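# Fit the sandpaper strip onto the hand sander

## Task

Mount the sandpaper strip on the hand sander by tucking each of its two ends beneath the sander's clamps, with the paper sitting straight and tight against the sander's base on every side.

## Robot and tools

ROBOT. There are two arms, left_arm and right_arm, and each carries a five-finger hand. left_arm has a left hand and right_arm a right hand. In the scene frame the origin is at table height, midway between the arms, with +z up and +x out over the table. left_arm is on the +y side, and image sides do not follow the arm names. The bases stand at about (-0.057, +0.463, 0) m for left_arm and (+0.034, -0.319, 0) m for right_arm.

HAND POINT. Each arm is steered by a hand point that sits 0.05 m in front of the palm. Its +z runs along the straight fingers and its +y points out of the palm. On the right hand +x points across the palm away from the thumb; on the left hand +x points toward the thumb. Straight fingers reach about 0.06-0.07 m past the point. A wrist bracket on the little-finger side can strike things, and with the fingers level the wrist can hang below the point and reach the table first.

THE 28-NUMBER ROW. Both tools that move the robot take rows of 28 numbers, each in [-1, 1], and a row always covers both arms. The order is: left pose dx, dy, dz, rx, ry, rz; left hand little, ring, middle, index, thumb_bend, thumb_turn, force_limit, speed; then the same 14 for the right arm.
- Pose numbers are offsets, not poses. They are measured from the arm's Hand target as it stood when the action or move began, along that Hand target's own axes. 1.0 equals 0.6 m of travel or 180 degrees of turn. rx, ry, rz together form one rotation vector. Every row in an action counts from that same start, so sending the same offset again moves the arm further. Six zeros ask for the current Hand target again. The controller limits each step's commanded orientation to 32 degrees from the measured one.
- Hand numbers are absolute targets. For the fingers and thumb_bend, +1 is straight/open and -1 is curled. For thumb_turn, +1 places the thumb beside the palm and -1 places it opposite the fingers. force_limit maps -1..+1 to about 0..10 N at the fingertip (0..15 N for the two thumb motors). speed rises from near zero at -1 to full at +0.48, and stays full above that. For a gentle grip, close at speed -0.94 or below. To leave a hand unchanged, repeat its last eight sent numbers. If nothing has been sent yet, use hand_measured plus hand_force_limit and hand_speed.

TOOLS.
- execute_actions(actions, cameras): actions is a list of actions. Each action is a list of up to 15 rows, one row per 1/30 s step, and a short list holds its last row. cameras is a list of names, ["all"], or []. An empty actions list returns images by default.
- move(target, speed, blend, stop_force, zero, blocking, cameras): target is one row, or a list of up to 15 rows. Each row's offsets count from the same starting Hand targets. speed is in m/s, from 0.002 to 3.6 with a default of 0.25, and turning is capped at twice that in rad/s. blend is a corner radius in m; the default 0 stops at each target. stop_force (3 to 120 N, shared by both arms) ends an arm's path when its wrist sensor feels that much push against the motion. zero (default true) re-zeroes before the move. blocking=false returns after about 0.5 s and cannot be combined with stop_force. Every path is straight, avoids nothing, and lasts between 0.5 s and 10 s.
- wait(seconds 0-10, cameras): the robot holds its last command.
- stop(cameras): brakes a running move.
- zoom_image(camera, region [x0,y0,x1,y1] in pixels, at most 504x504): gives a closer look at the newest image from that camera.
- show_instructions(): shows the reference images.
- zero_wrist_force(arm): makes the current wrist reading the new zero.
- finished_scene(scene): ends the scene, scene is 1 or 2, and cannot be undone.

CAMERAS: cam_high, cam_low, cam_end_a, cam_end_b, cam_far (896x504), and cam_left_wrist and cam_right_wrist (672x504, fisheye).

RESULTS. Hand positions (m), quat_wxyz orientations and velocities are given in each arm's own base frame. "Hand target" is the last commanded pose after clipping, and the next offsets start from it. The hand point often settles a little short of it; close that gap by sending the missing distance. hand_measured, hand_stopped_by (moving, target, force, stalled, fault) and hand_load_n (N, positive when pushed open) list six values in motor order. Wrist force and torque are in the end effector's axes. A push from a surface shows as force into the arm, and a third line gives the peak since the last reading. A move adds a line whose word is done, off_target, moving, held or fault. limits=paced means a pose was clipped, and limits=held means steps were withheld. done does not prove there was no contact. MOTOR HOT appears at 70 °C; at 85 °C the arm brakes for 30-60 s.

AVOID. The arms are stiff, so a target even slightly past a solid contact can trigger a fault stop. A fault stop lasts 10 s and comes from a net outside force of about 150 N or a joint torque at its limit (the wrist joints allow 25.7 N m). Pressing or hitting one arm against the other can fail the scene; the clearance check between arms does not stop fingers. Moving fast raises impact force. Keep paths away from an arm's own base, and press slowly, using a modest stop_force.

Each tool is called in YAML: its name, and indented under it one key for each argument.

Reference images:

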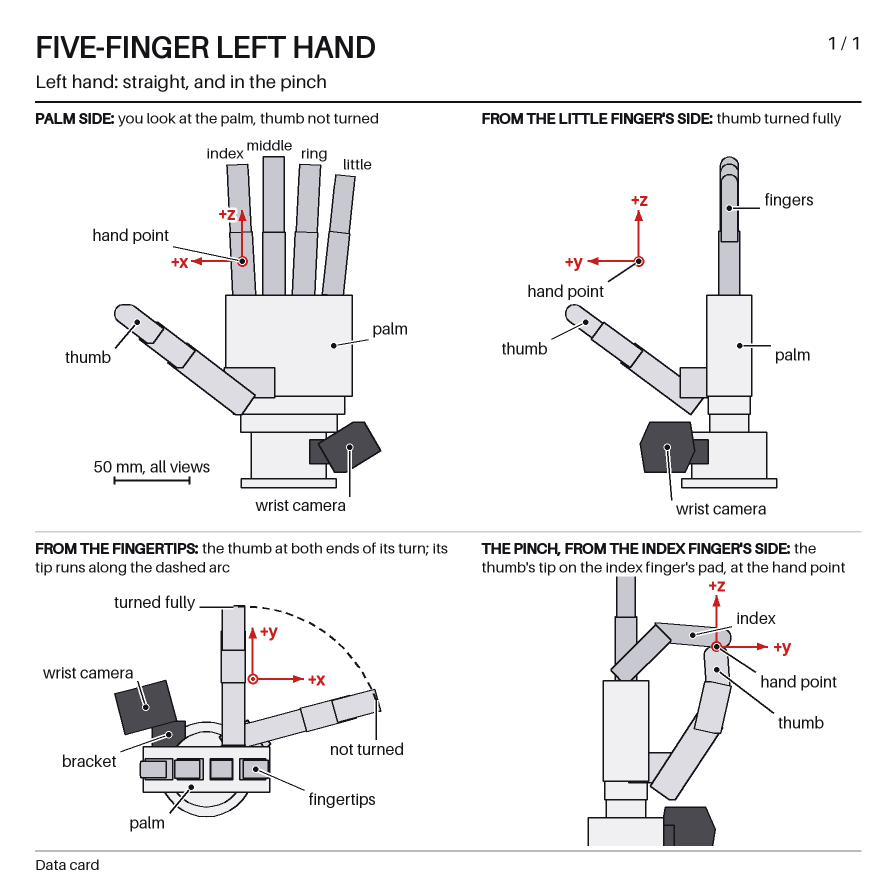

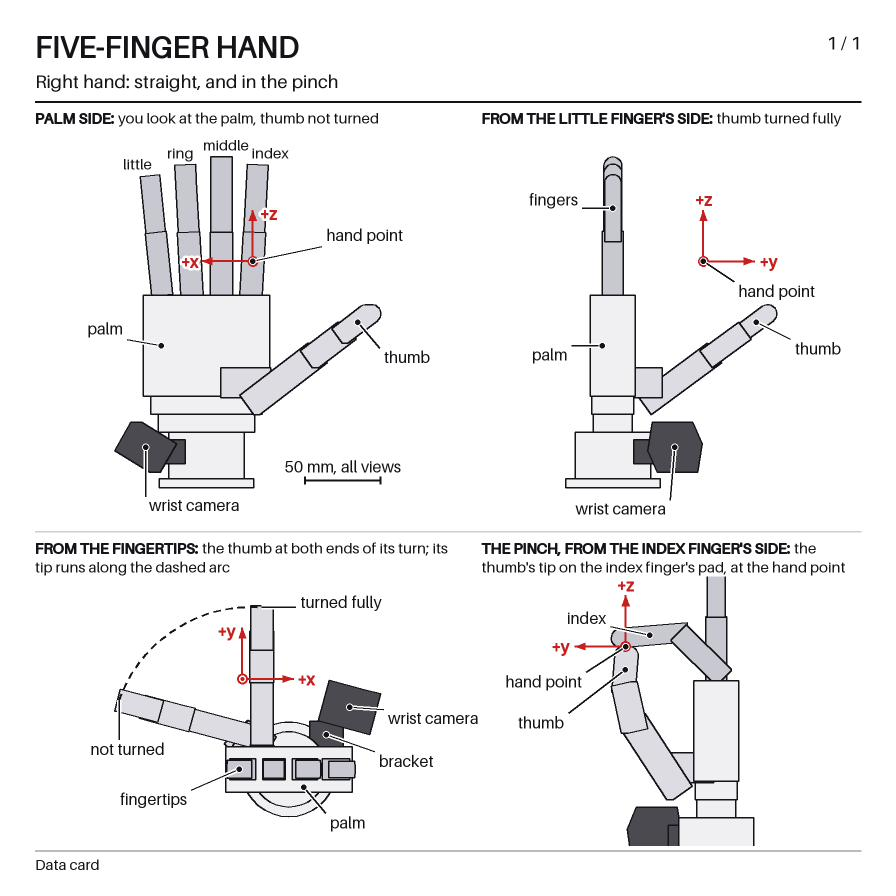

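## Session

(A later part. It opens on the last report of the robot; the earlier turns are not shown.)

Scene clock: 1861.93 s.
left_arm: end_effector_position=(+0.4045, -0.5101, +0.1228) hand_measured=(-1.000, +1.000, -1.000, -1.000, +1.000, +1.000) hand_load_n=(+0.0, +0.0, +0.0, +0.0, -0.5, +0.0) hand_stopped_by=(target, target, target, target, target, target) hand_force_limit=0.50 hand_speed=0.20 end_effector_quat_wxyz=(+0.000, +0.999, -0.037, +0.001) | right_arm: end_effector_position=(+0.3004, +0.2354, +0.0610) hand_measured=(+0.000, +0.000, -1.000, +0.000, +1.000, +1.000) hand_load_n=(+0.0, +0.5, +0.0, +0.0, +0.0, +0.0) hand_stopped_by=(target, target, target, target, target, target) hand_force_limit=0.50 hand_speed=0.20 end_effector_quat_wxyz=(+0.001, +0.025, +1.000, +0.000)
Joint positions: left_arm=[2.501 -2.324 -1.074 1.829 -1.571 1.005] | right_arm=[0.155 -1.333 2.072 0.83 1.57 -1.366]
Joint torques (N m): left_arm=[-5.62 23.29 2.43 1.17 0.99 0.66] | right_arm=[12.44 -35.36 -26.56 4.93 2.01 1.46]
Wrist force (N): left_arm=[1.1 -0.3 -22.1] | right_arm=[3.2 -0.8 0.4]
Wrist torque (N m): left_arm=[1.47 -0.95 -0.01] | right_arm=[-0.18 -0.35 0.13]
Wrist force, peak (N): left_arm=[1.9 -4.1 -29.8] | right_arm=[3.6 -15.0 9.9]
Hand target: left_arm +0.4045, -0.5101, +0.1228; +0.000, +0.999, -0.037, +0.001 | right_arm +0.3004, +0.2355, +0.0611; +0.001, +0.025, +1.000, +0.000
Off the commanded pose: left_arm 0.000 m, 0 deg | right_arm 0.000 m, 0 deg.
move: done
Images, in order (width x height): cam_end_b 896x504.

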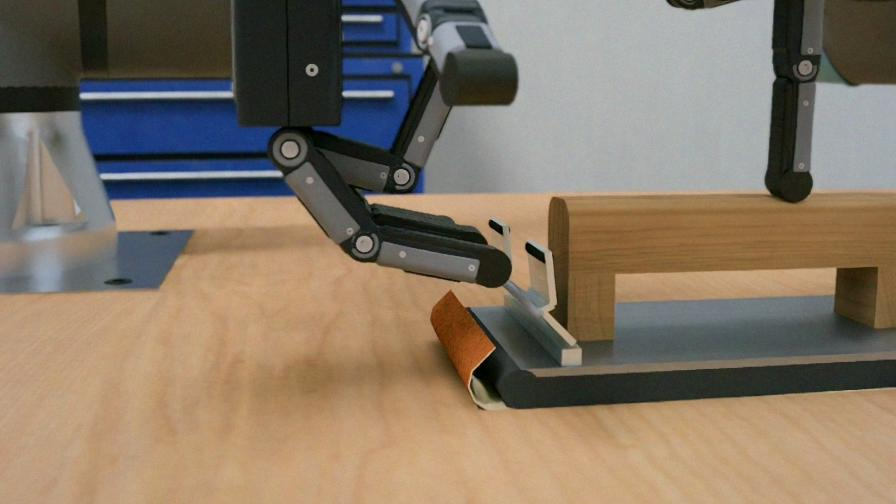

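move:
  target:
    - [0,0,-0.05,0,0,0,-1,1,-1,-1,1,1,0.5,0.2,0,-0.075,0,0,0,0,0,0,-1,0,1,1,0.5,0.2]
    - [0,-0.1,-0.05,0,0,0,-1,1,-1,-1,1,1,0.5,0.2,-0.0149,-0.0535,-0.0398,0.0444,0,0,-0.24,-0.24,-1,-0.24,1,-1,0.5,0.2]
  speed: [0.08,0.1]
  cameras: ["cam_end_b"]

zoom_image:
  camera: "cam_end_b"
  region: [420, 240, 620, 430]

Scene clock: 1888.30 s.
left_arm: end_effector_position=(+0.4089, -0.4503, +0.1528) hand_measured=(-1.000, +1.000, -1.000, -1.000, +1.000, +1.000) hand_load_n=(+0.0, +0.0, +0.0, +0.0, +0.0, +0.0) hand_stopped_by=(target, target, target, target, target, target) hand_force_limit=0.50 hand_speed=0.20 end_effector_quat_wxyz=(+0.000, +0.999, -0.037, +0.001) | right_arm: end_effector_position=(+0.3077, +0.2030, +0.0850) hand_measured=(-0.240, -0.240, -1.000, -0.240, +1.000, -1.000) hand_load_n=(+0.0, +0.5, +0.0, +0.0, -0.5, +0.0) hand_stopped_by=(target, target, target, target, target, target) hand_force_limit=0.50 hand_speed=0.20 end_effector_quat_wxyz=(-0.001, +0.025, +0.997, -0.069)
Joint positions: left_arm=[2.596 -2.198 -1.211 1.84 -1.571 1.1] | right_arm=[0.16 -1.358 2.016 0.941 1.707 -1.359]
Joint torques (N m): left_arm=[8.49 45.89 7.85 -0.73 1.15 1.57] | right_arm=[13.43 -9.84 -26.29 4.53 1.87 1.39]
Wrist force (N): left_arm=[0.1 0.2 0.2] | right_arm=[3.5 -1.3 0.6]
Wrist torque (N m): left_arm=[0.04 0.04 -0.09] | right_arm=[-0.24 -0.43 0.15]
Wrist force, peak (N): left_arm=[1.0 -0.4 -22.5] | right_arm=[3.8 -1.8 0.3]
Hand target: left_arm +0.4089, -0.4503, +0.1528; +0.000, +0.999, -0.037, +0.001 | right_arm +0.3077, +0.2030, +0.0850; -0.001, +0.025, +0.997, -0.069
Off the commanded pose: left_arm 0.000 m, 0 deg | right_arm 0.000 m, 0 deg.
move: done
Images, in order (width x height): cam_end_b 896x504.

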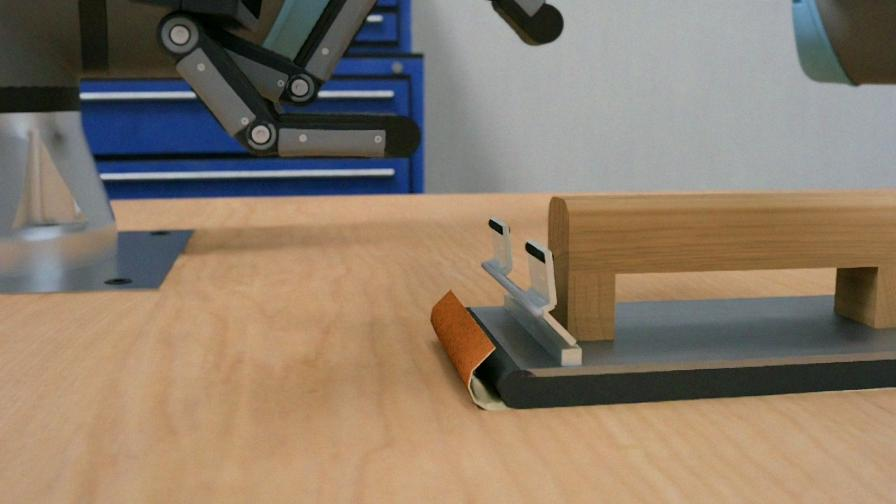

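Scaled by 2.520 from the camera's 896x504 image, which has a finer 1280x720 frame.

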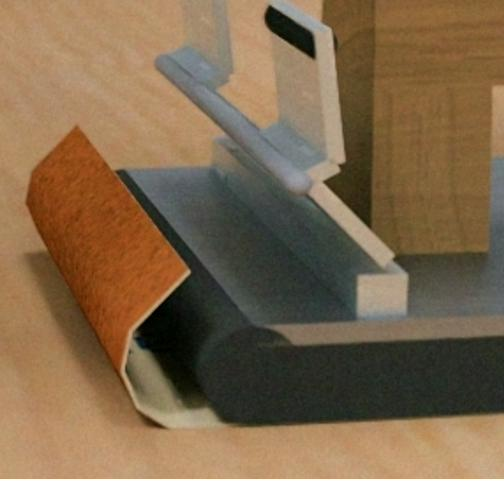

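move:
  target:
    - [0,0,0,0,0,0,-1,1,-1,-1,1,1,0.5,0.2,0,0.0216,-0.0030,0,0,0,-0.24,-0.24,-1,-0.24,1,-1,0.5,0.2]
    - [0,0,0,0,0,0,-1,1,-1,-1,1,1,0.5,0.2,0,0.0339,0.0840,0,0,0,-0.24,-0.24,-1,-0.24,1,-1,0.5,0.2]
    - [0,0,0,0,0,0,-1,1,-1,-1,1,1,0.5,0.2,0,0.0385,0.1175,0,0,0,-0.24,-0.24,-1,-0.24,1,-1,0.5,0.2]
  speed: [0.08,0.06,0.03]
  stop_force: 12
  cameras: ["cam_end_b"]

zoom_image:
  camera: "cam_end_b"
  region: [420, 240, 620, 430]

Scene clock: 1909.67 s.
left_arm: end_effector_position=(+0.4089, -0.4503, +0.1528) hand_measured=(-1.000, +1.000, -1.000, -1.000, +1.000, +1.000) hand_load_n=(+0.0, +0.0, +0.0, +0.0, +0.0, +0.0) hand_stopped_by=(target, target, target, target, target, target) hand_force_limit=0.50 hand_speed=0.20 end_effector_quat_wxyz=(+0.000, +0.999, -0.037, +0.001) | right_arm: end_effector_position=(+0.3084, +0.2161, +0.0120) hand_measured=(-0.240, -0.240, -1.000, -0.240, +1.000, -1.000) hand_load_n=(+0.0, +0.0, +0.0, +0.0, +1.0, +0.0) hand_stopped_by=(target, target, target, target, target, target) hand_force_limit=0.50 hand_speed=0.20 end_effector_quat_wxyz=(-0.001, +0.025, +0.997, -0.069)
Joint positions: left_arm=[2.596 -2.198 -1.211 1.84 -1.571 1.1] | right_arm=[0.202 -1.209 2.061 0.752 1.705 -1.317]
Joint torques (N m): left_arm=[8.45 44.81 7.07 -0.8 1.13 1.49] | right_arm=[-12.77 -10.88 3.42 -0.09 -0.74 -0.89]
Wrist force (N): left_arm=[0.0 0.4 0.2] | right_arm=[3.1 0.4 -6.3]
Wrist torque (N m): left_arm=[0.08 0.05 -0.11] | right_arm=[-0.30 -0.29 0.10]
Wrist force, peak (N): left_arm=[0.0 0.6 0.6] | right_arm=[3.3 0.1 -6.7]
Hand target: left_arm +0.4089, -0.4503, +0.1528; +0.000, +0.999, -0.037, +0.001 | right_arm +0.3085, +0.2161, +0.0120; -0.001, +0.025, +0.997, -0.069
Off the commanded pose: left_arm 0.000 m, 0 deg | right_arm 0.000 m, 0 deg.
move: done
Images, in order (width x height): cam_end_b 896x504.

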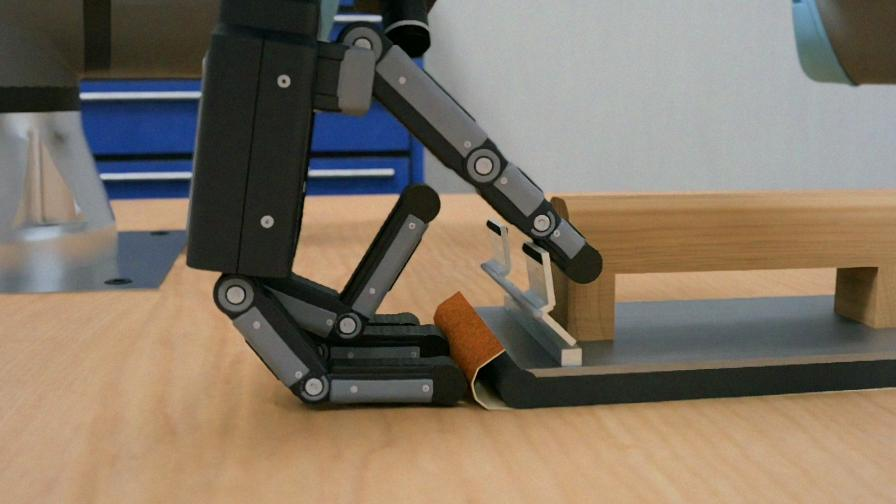

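Scaled by 2.520 from the camera's 896x504 image, which has a finer 1280x720 frame.

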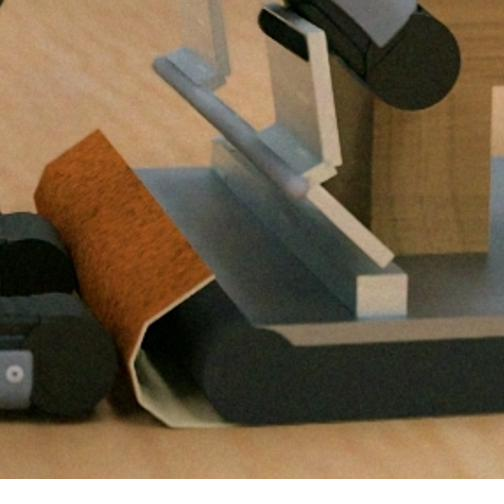

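move:
  target:
    - [0,0.1,0,0,0,0,-1,1,-1,-1,1,1,0.5,0.2,0,-0.0001,-0.0013,0,0,0,-0.24,-0.24,-1,-0.24,1,-1,0.5,0.2]
    - [0,0.1,0.045,0,0,0,-1,1,-1,-1,1,1,0.5,0.2,0,-0.0001,-0.0013,0,0,0,-0.24,-0.24,-1,-0.24,1,-1,0.5,0.2]
    - [0,0.1,0.0498,0,0,0,-1,1,-1,-1,1,1,0.5,0.2,0,-0.0001,-0.0013,0,0,0,-0.24,-0.24,-1,-0.24,1,-1,0.5,0.2]
  speed: [0.12,0.08,0.015]

move:
  target: [0,0,0,0,0,0,-1,1,-1,-1,1,1,0.5,0.2,0,0.0142,-0.0020,0,0,0,-0.24,-0.24,-1,-0.24,1,-1,0.5,0.2]
  speed: 0.02
  cameras: ["cam_end_b"]

zoom_image:
  camera: "cam_end_b"
  region: [420, 240, 620, 430]

Scene clock: 1924.17 s.
left_arm: end_effector_position=(+0.4045, -0.5101, +0.1232) hand_measured=(-1.000, +1.000, -1.000, -1.000, +1.000, +1.000) hand_load_n=(+0.0, +0.0, +0.0, +0.0, +0.0, +0.0) hand_stopped_by=(target, target, target, target, target, target) hand_force_limit=0.50 hand_speed=0.20 end_effector_quat_wxyz=(+0.000, +0.999, -0.037, +0.001) | right_arm: end_effector_position=(+0.3085, +0.2161, +0.0128) hand_measured=(-0.240, -0.240, -1.000, -0.240, +1.000, -1.000) hand_load_n=(+0.0, +0.0, +0.0, +0.0, +0.0, +0.0) hand_stopped_by=(target, target, target, target, target, target) hand_force_limit=0.50 hand_speed=0.20 end_effector_quat_wxyz=(-0.001, +0.025, +0.997, -0.069)
Joint positions: left_arm=[2.501 -2.324 -1.073 1.828 -1.571 1.005] | right_arm=[0.202 -1.21 2.06 0.754 1.705 -1.316]
Joint torques (N m): left_arm=[-6.19 27.51 3.59 0.24 0.87 -1.94] | right_arm=[13.51 -39.17 -24.28 5.04 1.04 1.48]
Wrist force (N): left_arm=[0.6 0.2 -12.5] | right_arm=[3.3 0.0 -0.3]
Wrist torque (N m): left_arm=[0.86 -0.56 0.04] | right_arm=[-0.21 -0.35 0.09]
Wrist force, peak (N): left_arm=[0.6 0.2 -12.5] | right_arm=[3.4 0.0 -6.5]
Hand target: left_arm +0.4045, -0.5101, +0.1229; +0.000, +0.999, -0.037, +0.001 | right_arm +0.3085, +0.2161, +0.0128; -0.001, +0.025, +0.997, -0.069
Off the commanded pose: left_arm 0.000 m, 0 deg | right_arm 0.000 m, 0 deg.
move: done

Scene clock: 1925.07 s.
left_arm: end_effector_position=(+0.4045, -0.5101, +0.1229) hand_measured=(-1.000, +1.000, -1.000, -1.000, +1.000, +1.000) hand_load_n=(+0.0, +0.5, +0.5, +0.0, +0.0, +0.0) hand_stopped_by=(target, target, target, target, target, target) hand_force_limit=0.50 hand_speed=0.20 end_effector_quat_wxyz=(+0.000, +0.999, -0.037, +0.001) | right_arm: end_effector_position=(+0.3089, +0.2246, +0.0128) hand_measured=(-0.240, -0.240, -1.000, -0.240, +1.000, -1.000) hand_load_n=(+0.0, -0.5, +0.0, -0.5, +0.0, +0.0) hand_stopped_by=(target, target, target, target, target, target) hand_force_limit=0.50 hand_speed=0.20 end_effector_quat_wxyz=(-0.001, +0.025, +0.997, -0.069)
Joint positions: left_arm=[2.501 -2.324 -1.074 1.829 -1.571 1.005] | right_arm=[0.228 -1.199 2.044 0.763 1.704 -1.29]
Joint torques (N m): left_arm=[-5.42 25.36 3.23 1.07 0.95 -1.87] | right_arm=[19.85 -12.96 -26.85 2.38 -6.53 1.77]
Wrist force (N): left_arm=[0.5 -2.8 -18.8] | right_arm=[3.2 -29.3 -4.0]
Wrist torque (N m): left_arm=[1.36 -0.83 0.18] | right_arm=[-0.49 -0.23 -1.02]
Wrist force, peak (N): left_arm=[0.5 -2.6 -19.3] | right_arm=[3.1 -29.4 -4.1]
Hand target: left_arm +0.4045, -0.5101, +0.1229; +0.000, +0.999, -0.037, +0.001 | right_arm +0.3089, +0.2247, +0.0128; -0.001, +0.025, +0.997, -0.069
Off the commanded pose: left_arm 0.000 m, 0 deg | right_arm 0.000 m, 0 deg.
move: done
Images, in order (width x height): cam_end_b 896x504.

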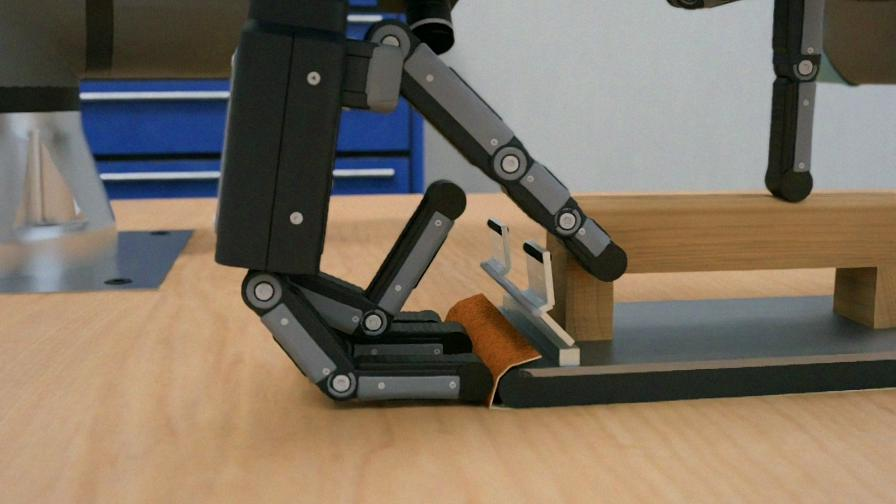

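Scaled by 2.520 from the camera's 896x504 image, which has a finer 1280x720 frame.

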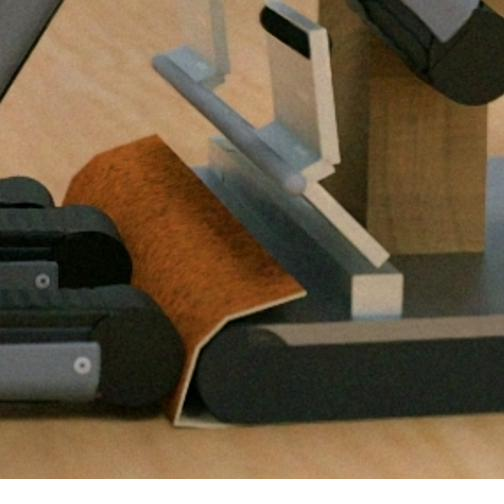

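move:
  target:
    - [0,0,0,0,0,0,-1,1,-1,-1,1,1,0.5,0.2,0,0.0010,-0.0056,0,0,0,-0.24,-0.24,-1,-0.24,1,-1,0.5,0.2]
    - [0,0,0,0,0,0,-1,1,-1,-1,1,1,0.5,0.2,0,0.0035,-0.0111,0,0,0,-0.24,-0.24,-1,-0.24,1,-1,0.5,0.2]
  speed: 0.01
  cameras: ["cam_end_b"]

zoom_image:
  camera: "cam_end_b"
  region: [420, 240, 620, 430]

Scene clock: 1937.77 s.
left_arm: end_effector_position=(+0.4045, -0.5101, +0.1229) hand_measured=(-1.000, +1.000, -1.000, -1.000, +1.000, +1.000) hand_load_n=(+0.0, +2.0, +0.0, +0.0, +0.0, +0.0) hand_stopped_by=(target, target, target, target, target, target) hand_force_limit=0.50 hand_speed=0.20 end_effector_quat_wxyz=(+0.000, +0.999, -0.037, +0.001) | right_arm: end_effector_position=(+0.3090, +0.2277, +0.0190) hand_measured=(-0.240, -0.238, -1.000, -0.240, +1.000, -1.000) hand_load_n=(+0.0, +15.0, +0.0, +0.5, +0.0, +0.0) hand_stopped_by=(target, target, target, target, target, target) hand_force_limit=0.50 hand_speed=0.20 end_effector_quat_wxyz=(-0.001, +0.025, +0.997, -0.069) end_effector_velocity=(-0.001, +0.001, +0.001) end_effector_angular_velocity=(+0.001, +0.003, -0.001)
Joint positions: left_arm=[2.501 -2.324 -1.074 1.829 -1.571 1.005] | right_arm=[0.238 -1.208 2.034 0.782 1.704 -1.281]
Joint velocities: left_arm=[within noise] | right_arm=[0.002 -0.001 -0.001 0.005 -0.002 0.002]
Joint torques (N m): left_arm=[-0.33 26.02 14.22 1.56 2.44 -1.27] | right_arm=[20.63 -41.56 -29.83 3.15 -8.32 1.74]
Wrist force (N): left_arm=[-0.1 -14.9 -19.0] | right_arm=[3.4 -29.8 5.2]
Wrist torque (N m): left_arm=[1.75 -0.87 0.67] | right_arm=[-0.27 -0.60 -1.06]
Wrist force, peak (N): left_arm=[0.0 -15.1 -19.3] | right_arm=[3.5 -31.8 -4.0]
Hand target: left_arm +0.4045, -0.5101, +0.1229; +0.000, +0.999, -0.037, +0.001 | right_arm +0.3090, +0.2277, +0.0191; -0.001, +0.025, +0.997, -0.069
Off the commanded pose: left_arm 0.000 m, 0 deg | right_arm 0.000 m, 0 deg.
move: done
Images, in order (width x height): cam_end_b 896x504.

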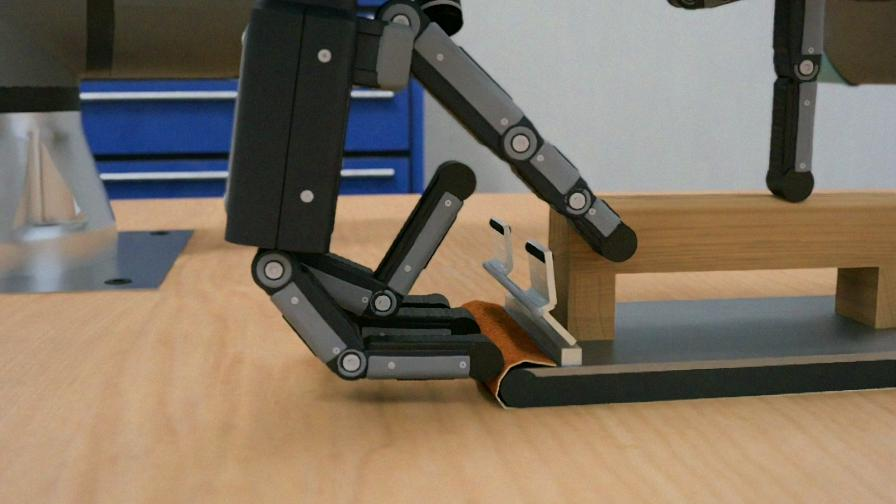

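Scaled by 2.520 from the camera's 896x504 image, which has a finer 1280x720 frame.

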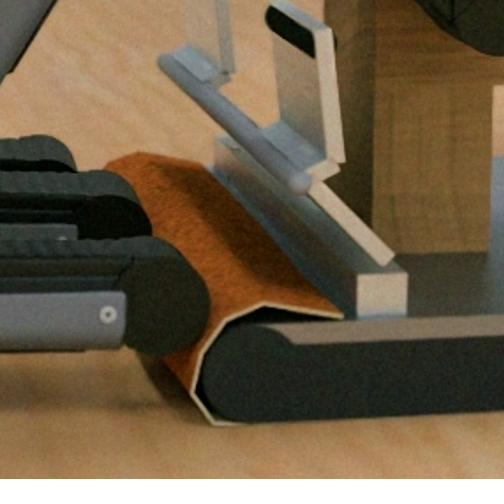

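move:
  target: [0,0,0,0,0,0,-1,1,-1,-1,1,1,0.5,0.2,0,0,0,0,0,0,-0.24,-0.24,-1,-0.24,0.6,-1,0.5,-0.5]
  cameras: ["cam_end_b"]

zoom_image:
  camera: "cam_end_b"
  region: [420, 240, 620, 430]

Scene clock: 1948.07 s.
left_arm: end_effector_position=(+0.4045, -0.5101, +0.1229) hand_measured=(-1.000, +1.000, -1.000, -1.000, +1.000, +1.000) hand_load_n=(+0.0, +2.0, +0.0, +0.0, +0.0, +0.0) hand_stopped_by=(target, target, target, target, target, target) hand_force_limit=0.50 hand_speed=0.20 end_effector_quat_wxyz=(+0.000, +0.999, -0.037, +0.001) | right_arm: end_effector_position=(+0.3090, +0.2277, +0.0191) hand_measured=(-0.240, -0.238, -1.000, -0.240, +0.602, -1.000) hand_load_n=(+0.0, +16.5, +0.5, +0.5, +1.5, +0.5) hand_stopped_by=(target, target, target, target, target, target) hand_force_limit=0.50 hand_speed=-0.50 end_effector_quat_wxyz=(-0.001, +0.025, +0.997, -0.069)
Joint positions: left_arm=[2.501 -2.324 -1.074 1.829 -1.571 1.005] | right_arm=[0.238 -1.208 2.034 0.783 1.704 -1.28]
Joint torques (N m): left_arm=[3.54 27.32 22.83 1.52 3.72 -0.86] | right_arm=[18.93 -38.42 -27.85 2.58 -7.62 1.69]
Wrist force (N): left_arm=[0.0 -14.9 -18.7] | right_arm=[3.1 -30.6 4.5]
Wrist torque (N m): left_arm=[1.74 -0.87 0.68] | right_arm=[-0.33 -0.58 -1.13]
Wrist force, peak (N): left_arm=[0.0 -15.1 -19.2] | right_arm=[3.4 -31.3 6.2]
Hand target: left_arm +0.4045, -0.5101, +0.1229; +0.000, +0.999, -0.037, +0.001 | right_arm +0.3090, +0.2277, +0.0191; -0.001, +0.025, +0.997, -0.069
Off the commanded pose: left_arm 0.000 m, 0 deg | right_arm 0.000 m, 0 deg.
move: done
Images, in order (width x height): cam_end_b 896x504.

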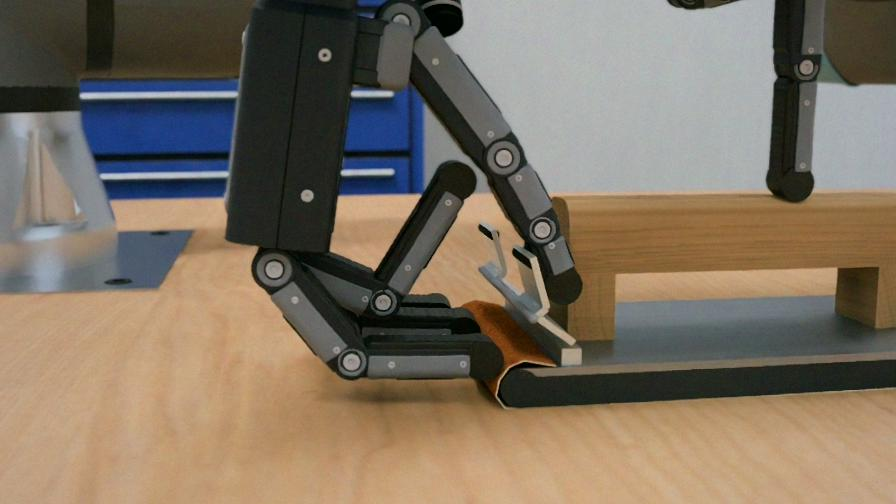

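Scaled by 2.520 from the camera's 896x504 image, which has a finer 1280x720 frame.

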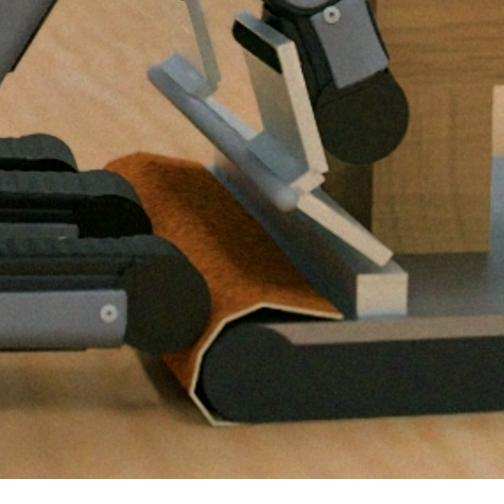

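move:
  target: [0,0,0,0,0,0,-1,1,-1,-1,1,1,0.5,0.2,0,0,0,0,0,0,-0.24,-0.24,-1,-0.24,0.35,-1,0.5,-0.5]
  cameras: ["cam_end_b"]

zoom_image:
  camera: "cam_end_b"
  region: [420, 240, 620, 430]

Scene clock: 1953.23 s.
left_arm: end_effector_position=(+0.4045, -0.5101, +0.1229) hand_measured=(-1.000, +1.000, -1.000, -1.000, +1.000, +1.000) hand_load_n=(+0.0, +2.0, +0.0, +0.0, +0.0, +0.0) hand_stopped_by=(target, target, target, target, target, target) hand_force_limit=0.50 hand_speed=0.20 end_effector_quat_wxyz=(+0.000, +0.999, -0.037, +0.001) | right_arm: end_effector_position=(+0.3090, +0.2277, +0.0191) hand_measured=(-0.240, -0.240, -1.000, -0.240, +0.444, -1.000) hand_load_n=(+0.0, +4.0, -1.5, -0.5, +11.5, +3.5) hand_stopped_by=(target, target, target, target, force, target) hand_force_limit=0.50 hand_speed=-0.50 end_effector_quat_wxyz=(-0.001, +0.025, +0.997, -0.069)
Joint positions: left_arm=[2.501 -2.324 -1.074 1.829 -1.571 1.005] | right_arm=[0.238 -1.208 2.034 0.783 1.704 -1.28]
Joint torques (N m): left_arm=[4.09 27.73 22.42 1.41 3.88 -0.29] | right_arm=[7.39 -17.84 -10.75 -1.06 -4.52 1.3]
Wrist force (N): left_arm=[-0.4 -14.0 -19.0] | right_arm=[3.7 -18.6 -0.7]
Wrist torque (N m): left_arm=[1.71 -0.87 0.61] | right_arm=[-0.34 -0.37 -0.58]
Wrist force, peak (N): left_arm=[0.2 -15.1 -19.1] | right_arm=[3.1 -30.9 4.0]
Hand target: left_arm +0.4045, -0.5101, +0.1229; +0.000, +0.999, -0.037, +0.001 | right_arm +0.3090, +0.2277, +0.0191; -0.001, +0.025, +0.997, -0.069
Off the commanded pose: left_arm 0.000 m, 0 deg | right_arm 0.000 m, 0 deg.
move: done
Images, in order (width x height): cam_end_b 896x504.

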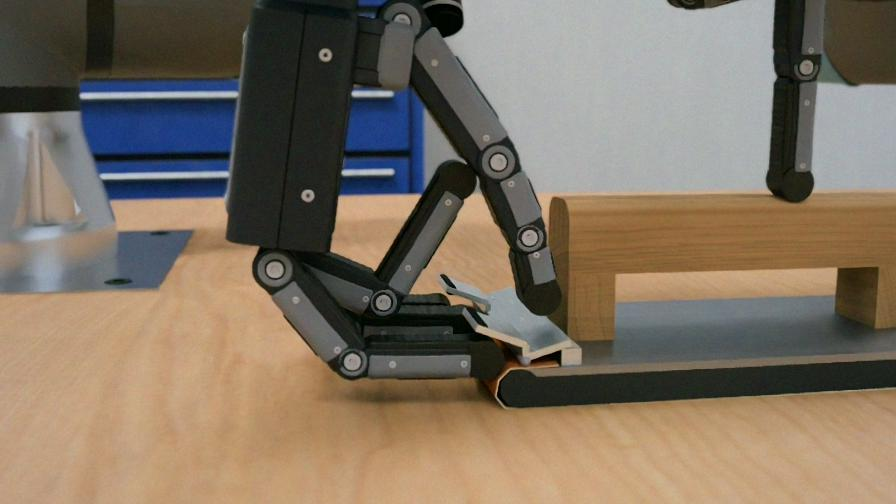

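Scaled by 2.520 from the camera's 896x504 image, which has a finer 1280x720 frame.

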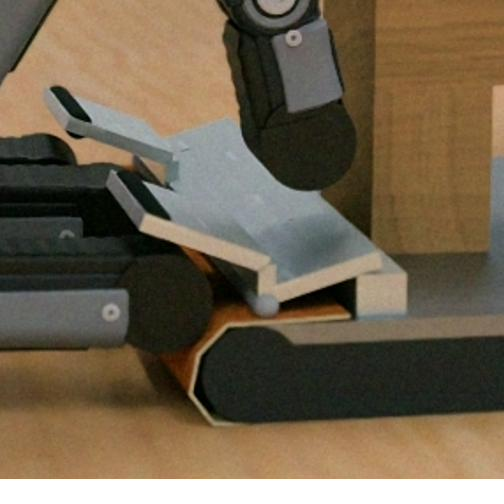

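move:
  target: [0,0,0,0,0,0,-1,1,-1,-1,1,1,0.5,0.2,0,0,0,0,0,0,-0.24,-0.24,-1,-0.24,1,-1,0.5,0.2]

move:
  target:
    - [0,0,0,0,0,0,-1,1,-1,-1,1,1,0.5,0.2,0,-0.0099,0.0014,0,0,0,-0.24,-0.24,-1,-0.24,1,-1,0.5,0.2]
    - [0,0,0,0,0,0,-1,1,-1,-1,1,1,0.5,0.2,0,-0.0825,0.0116,0,0,0,-0.24,-0.24,-1,-0.24,1,-1,0.5,0.2]
  speed: [0.02,0.08]
  cameras: ["cam_end_b","cam_end_a","cam_far"]

zoom_image:
  camera: "cam_end_b"
  region: [420, 240, 620, 430]

zoom_image:
  camera: "cam_end_a"
  region: [360, 260, 560, 430]

zoom_image:
  camera: "cam_far"
  region: [270, 110, 690, 310]

Scene clock: 1962.97 s.
left_arm: end_effector_position=(+0.4045, -0.5101, +0.1229) hand_measured=(-1.000, +1.000, -1.000, -1.000, +1.000, +1.000) hand_load_n=(+0.0, +2.0, +0.0, +0.0, +0.0, +0.0) hand_stopped_by=(target, target, target, target, target, target) hand_force_limit=0.50 hand_speed=0.20 end_effector_quat_wxyz=(+0.000, +0.999, -0.037, +0.001) | right_arm: end_effector_position=(+0.3090, +0.2277, +0.0191) hand_measured=(-0.240, -0.240, -1.000, -0.240, +1.000, -1.000) hand_load_n=(+0.0, +4.0, +0.0, +0.0, +0.0, +0.5) hand_stopped_by=(target, target, target, target, target, target) hand_force_limit=0.50 hand_speed=0.20 end_effector_quat_wxyz=(-0.001, +0.025, +0.997, -0.069)
Joint positions: left_arm=[2.501 -2.324 -1.074 1.829 -1.571 1.005] | right_arm=[0.238 -1.208 2.034 0.783 1.704 -1.28]
Joint torques (N m): left_arm=[2.6 29.09 22.71 1.43 3.77 0.17] | right_arm=[-4.75 -14.91 -4.89 0.28 -2.05 -0.78]
Wrist force (N): left_arm=[-0.5 -14.0 -18.6] | right_arm=[3.7 -18.4 -0.6]
Wrist torque (N m): left_arm=[1.70 -0.87 0.61] | right_arm=[-0.33 -0.35 -0.59]
Wrist force, peak (N): left_arm=[-0.2 -14.1 -19.2] | right_arm=[3.8 -18.8 -0.7]
Hand target: left_arm +0.4045, -0.5101, +0.1229; +0.000, +0.999, -0.037, +0.001 | right_arm +0.3090, +0.2277, +0.0191; -0.001, +0.025, +0.997, -0.069
Off the commanded pose: left_arm 0.000 m, 0 deg | right_arm 0.000 m, 0 deg.
move: done

Scene clock: 1964.83 s.
left_arm: end_effector_position=(+0.4045, -0.5101, +0.1229) hand_measured=(-1.000, +1.000, -1.000, -1.000, +1.000, +1.000) hand_load_n=(+0.0, +1.5, +0.0, -0.5, +0.0, +0.0) hand_stopped_by=(target, target, target, target, target, target) hand_force_limit=0.50 hand_speed=0.20 end_effector_quat_wxyz=(+0.000, +0.999, -0.037, +0.001) | right_arm: end_effector_position=(+0.3065, +0.1779, +0.0190) hand_measured=(-0.240, -0.240, -1.000, -0.240, +1.000, -1.000) hand_load_n=(+0.0, +0.0, +0.0, +0.0, +0.0, +0.0) hand_stopped_by=(target, target, target, target, target, target) hand_force_limit=0.50 hand_speed=0.20 end_effector_quat_wxyz=(-0.001, +0.025, +0.997, -0.069)
Joint positions: left_arm=[2.501 -2.324 -1.074 1.829 -1.571 1.005] | right_arm=[0.076 -1.269 2.12 0.736 1.708 -1.444]
Joint torques (N m): left_arm=[2.4 29.38 21.9 1.4 2.25 0.6] | right_arm=[-13.63 -36.17 0.98 0.11 -1.64 -1.24]
Wrist force (N): left_arm=[-0.2 -12.4 -19.3] | right_arm=[3.6 -1.4 -0.7]
Wrist torque (N m): left_arm=[1.67 -0.89 0.55] | right_arm=[-0.14 -0.42 0.22]
Wrist force, peak (N): left_arm=[-0.1 -14.1 -19.0] | right_arm=[3.6 -18.3 -0.8]
Hand target: left_arm +0.4045, -0.5101, +0.1229; +0.000, +0.999, -0.037, +0.001 | right_arm +0.3065, +0.1778, +0.0190; -0.001, +0.025, +0.997, -0.069
Off the commanded pose: left_arm 0.000 m, 0 deg | right_arm 0.000 m, 0 deg.
move: done
Images, in order (width x height): cam_end_a 896x504, cam_end_b 896x504, cam_far 896x504.

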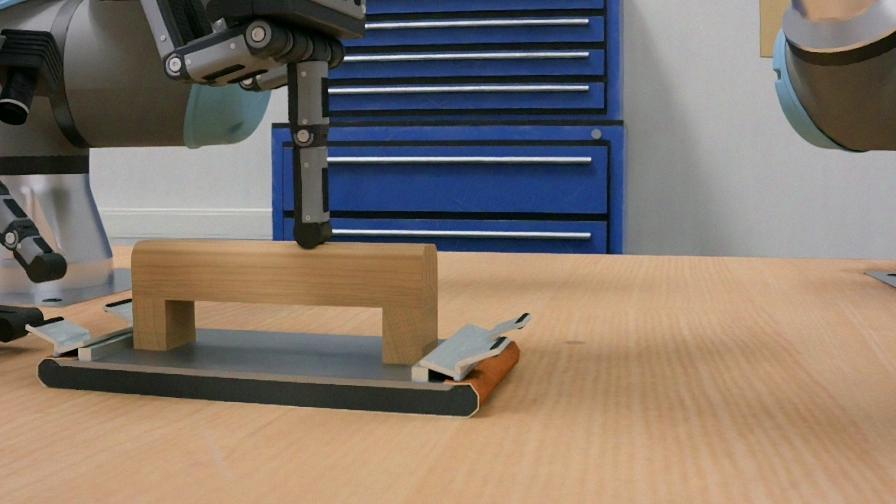

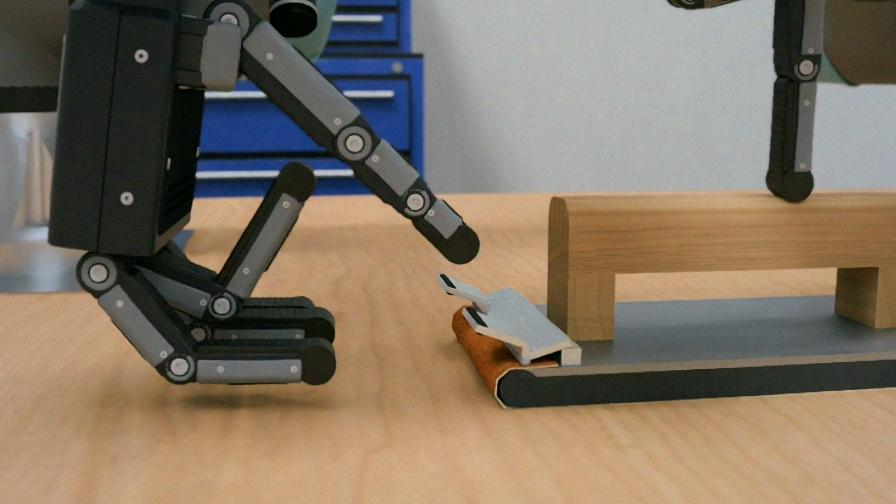

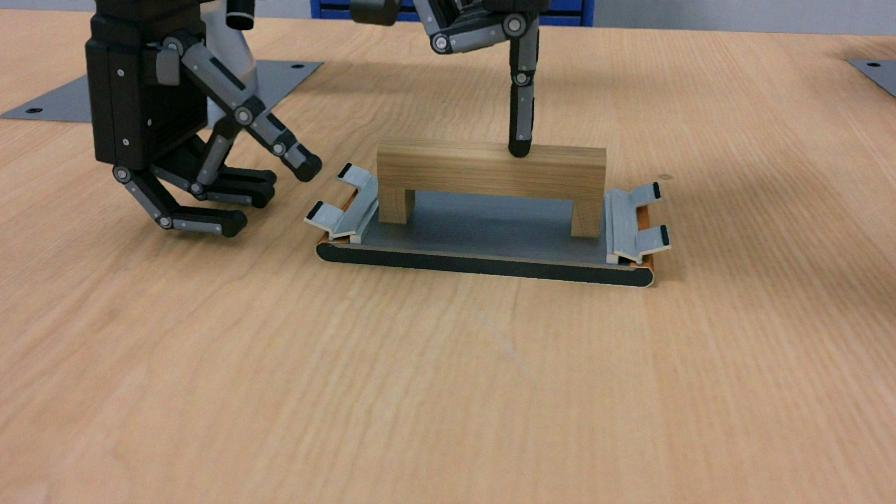

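Scaled by 2.520 from the camera's 896x504 image, which has a finer 1280x720 frame.

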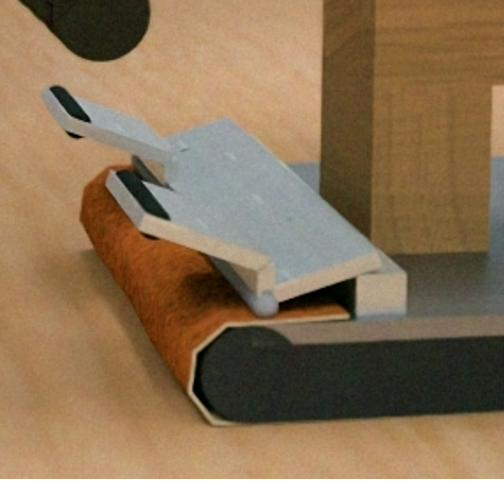

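Scaled by 2.520 from the camera's 896x504 image, which has a finer 1280x720 frame.

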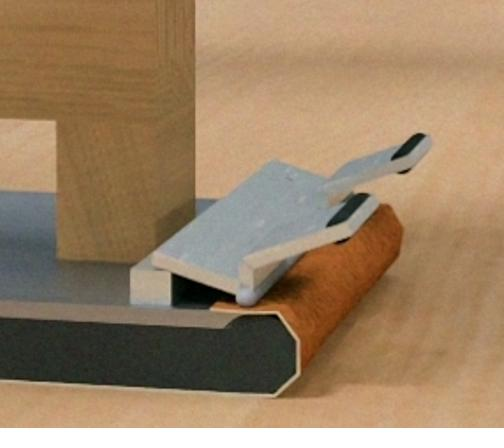

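Scaled by 1.200 from the camera's 896x504 image, which has a finer 1280x720 frame.

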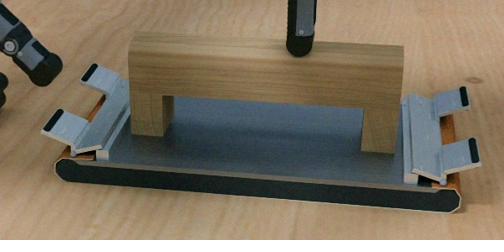

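move:
  target:
    - [0,0,-0.02,0,0,0,-1,1,-1,-1,1,1,0.5,0.2,0,-0.04,-0.03,0,0,0,-0.24,-0.24,-1,-0.24,1,-1,0.5,0.2]
    - [0,-0.15,-0.2,0,0,0,-1,1,-1,-1,1,1,0.5,0.2,0,-0.15,-0.2,0,0,0,-0.24,-0.24,-1,-0.24,1,-1,0.5,0.2]
  speed: [0.05,0.2]
  cameras: ["all"]

zoom_image:
  camera: "cam_end_b"
  region: [420, 240, 620, 430]

zoom_image:
  camera: "cam_high"
  region: [300, 120, 500, 280]

Scene clock: 1981.37 s.
left_arm: end_effector_position=(+0.4110, -0.4204, +0.2428) hand_measured=(-1.000, +1.000, -1.000, -1.000, +1.000, +1.000) hand_load_n=(+0.0, +0.0, +0.0, +0.0, +0.0, +0.0) hand_stopped_by=(target, target, target, target, target, target) hand_force_limit=0.50 hand_speed=0.20 end_effector_quat_wxyz=(+0.000, +0.999, -0.037, +0.001) | right_arm: end_effector_position=(+0.3028, +0.1054, +0.1502) hand_measured=(-0.240, -0.240, -1.000, -0.240, +1.000, -1.000) hand_load_n=(+0.0, +0.0, +0.0, +0.0, +0.0, -0.5) hand_stopped_by=(target, target, target, target, target, target) hand_force_limit=0.50 hand_speed=0.20 end_effector_quat_wxyz=(-0.001, +0.025, +0.997, -0.069)
Joint positions: left_arm=[2.648 -2.107 -1.124 1.662 -1.571 1.152] | right_arm=[-0.197 -1.571 2.045 1.075 1.708 -1.719]
Joint torques (N m): left_arm=[8.32 43.71 7.45 -4.34 1.09 1.46] | right_arm=[-14.68 -28.37 -28.92 4.89 -1.65 -1.23]
Wrist force (N): left_arm=[-0.1 0.1 0.3] | right_arm=[3.9 -0.9 -0.3]
Wrist torque (N m): left_arm=[0.03 0.05 -0.11] | right_arm=[-0.10 -0.45 0.29]
Wrist force, peak (N): left_arm=[-0.3 -12.5 -19.4] | right_arm=[4.1 -1.5 -0.8]
Hand target: left_arm +0.4110, -0.4203, +0.2429; +0.000, +0.999, -0.037, +0.001 | right_arm +0.3028, +0.1053, +0.1503; -0.001, +0.025, +0.997, -0.069
Off the commanded pose: left_arm 0.000 m, 0 deg | right_arm 0.000 m, 0 deg.
move: done

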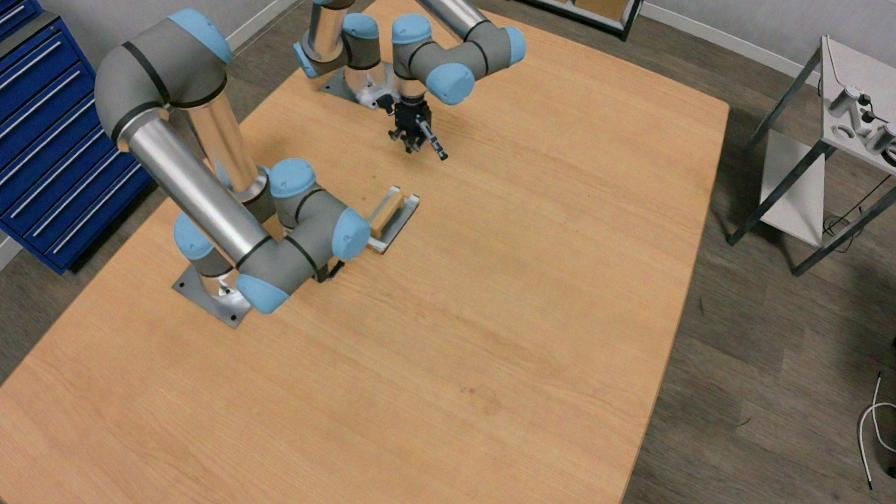

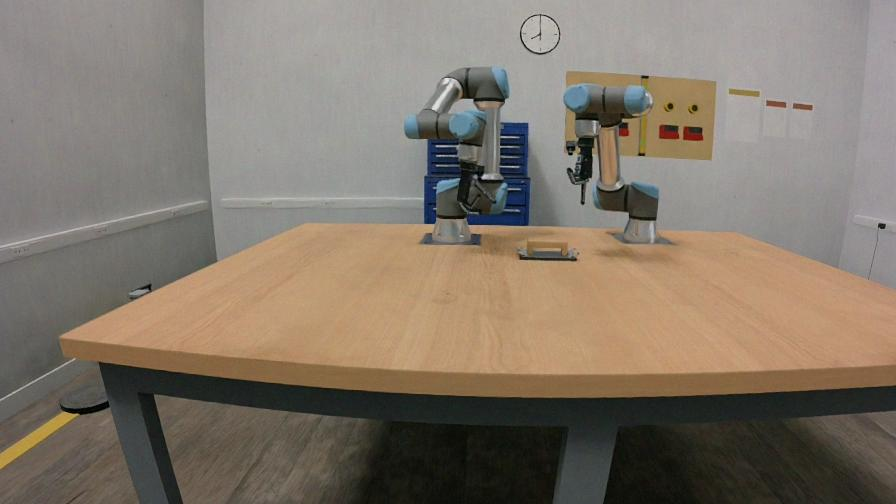

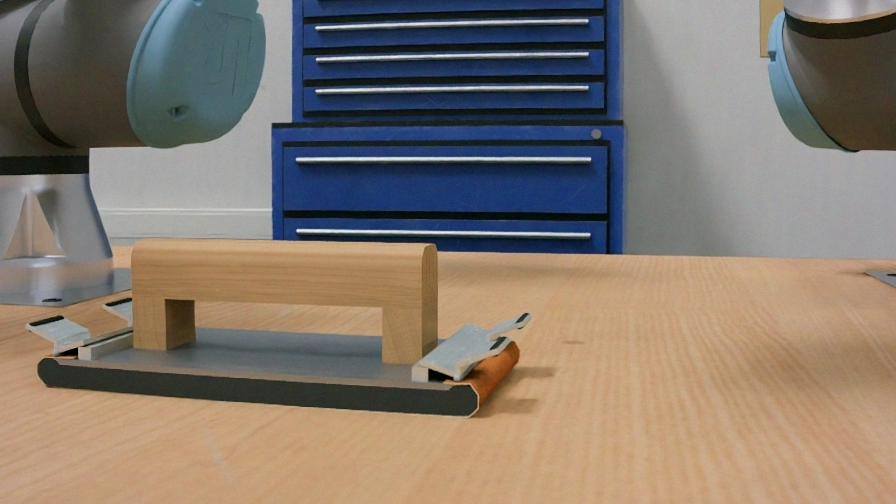

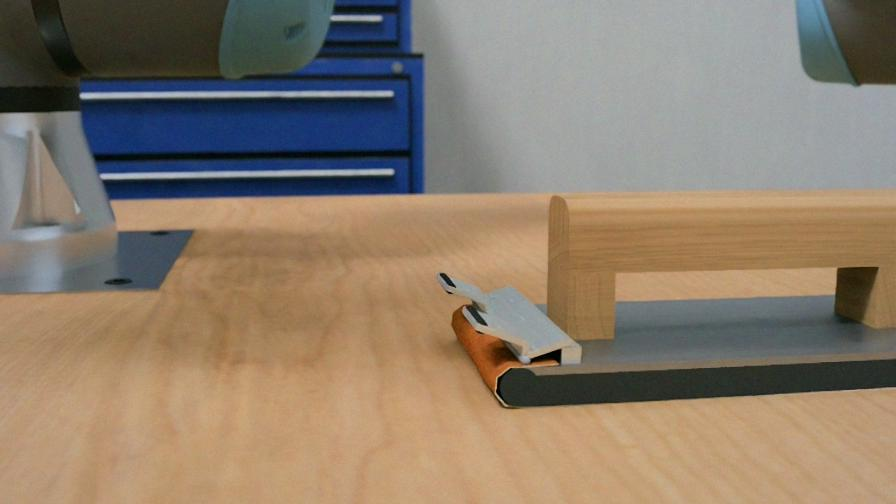

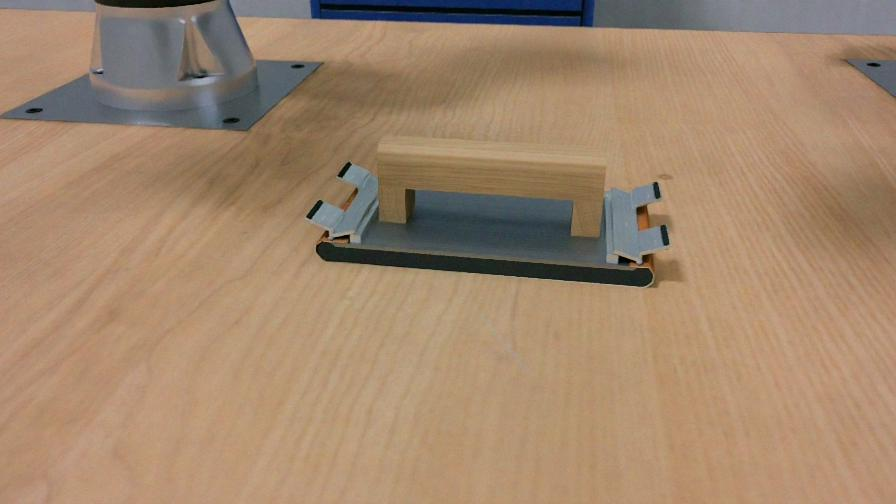

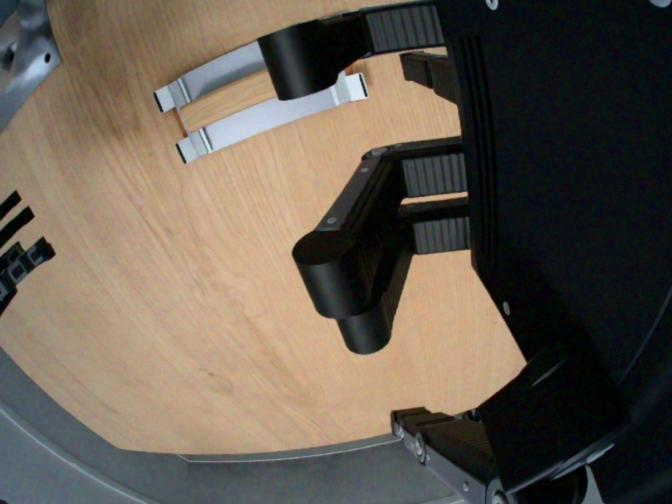

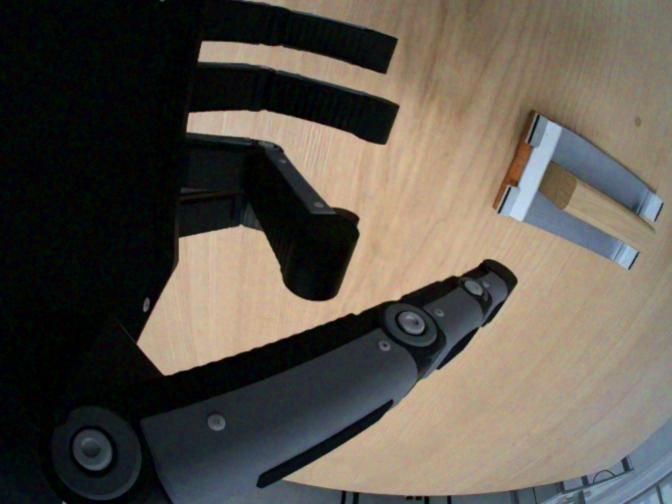

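Scaled by 2.520 from the camera's 896x504 image, which has a finer 1280x720 frame.

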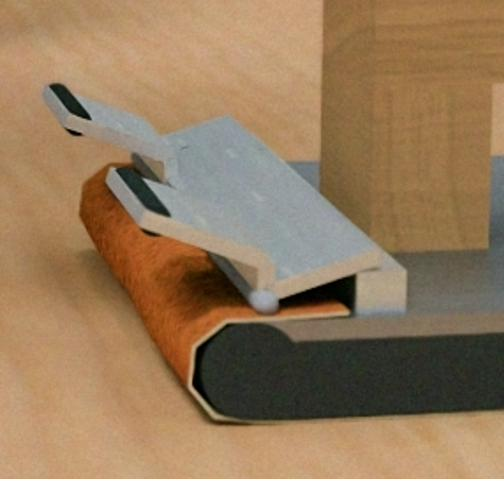

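Scaled by 2.520 from the camera's 896x504 image, which has a finer 1280x720 frame.

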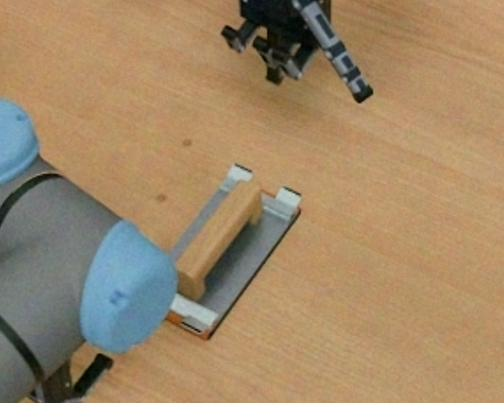

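finished_scene:
  scene: 1

The scene is finished: the task was done.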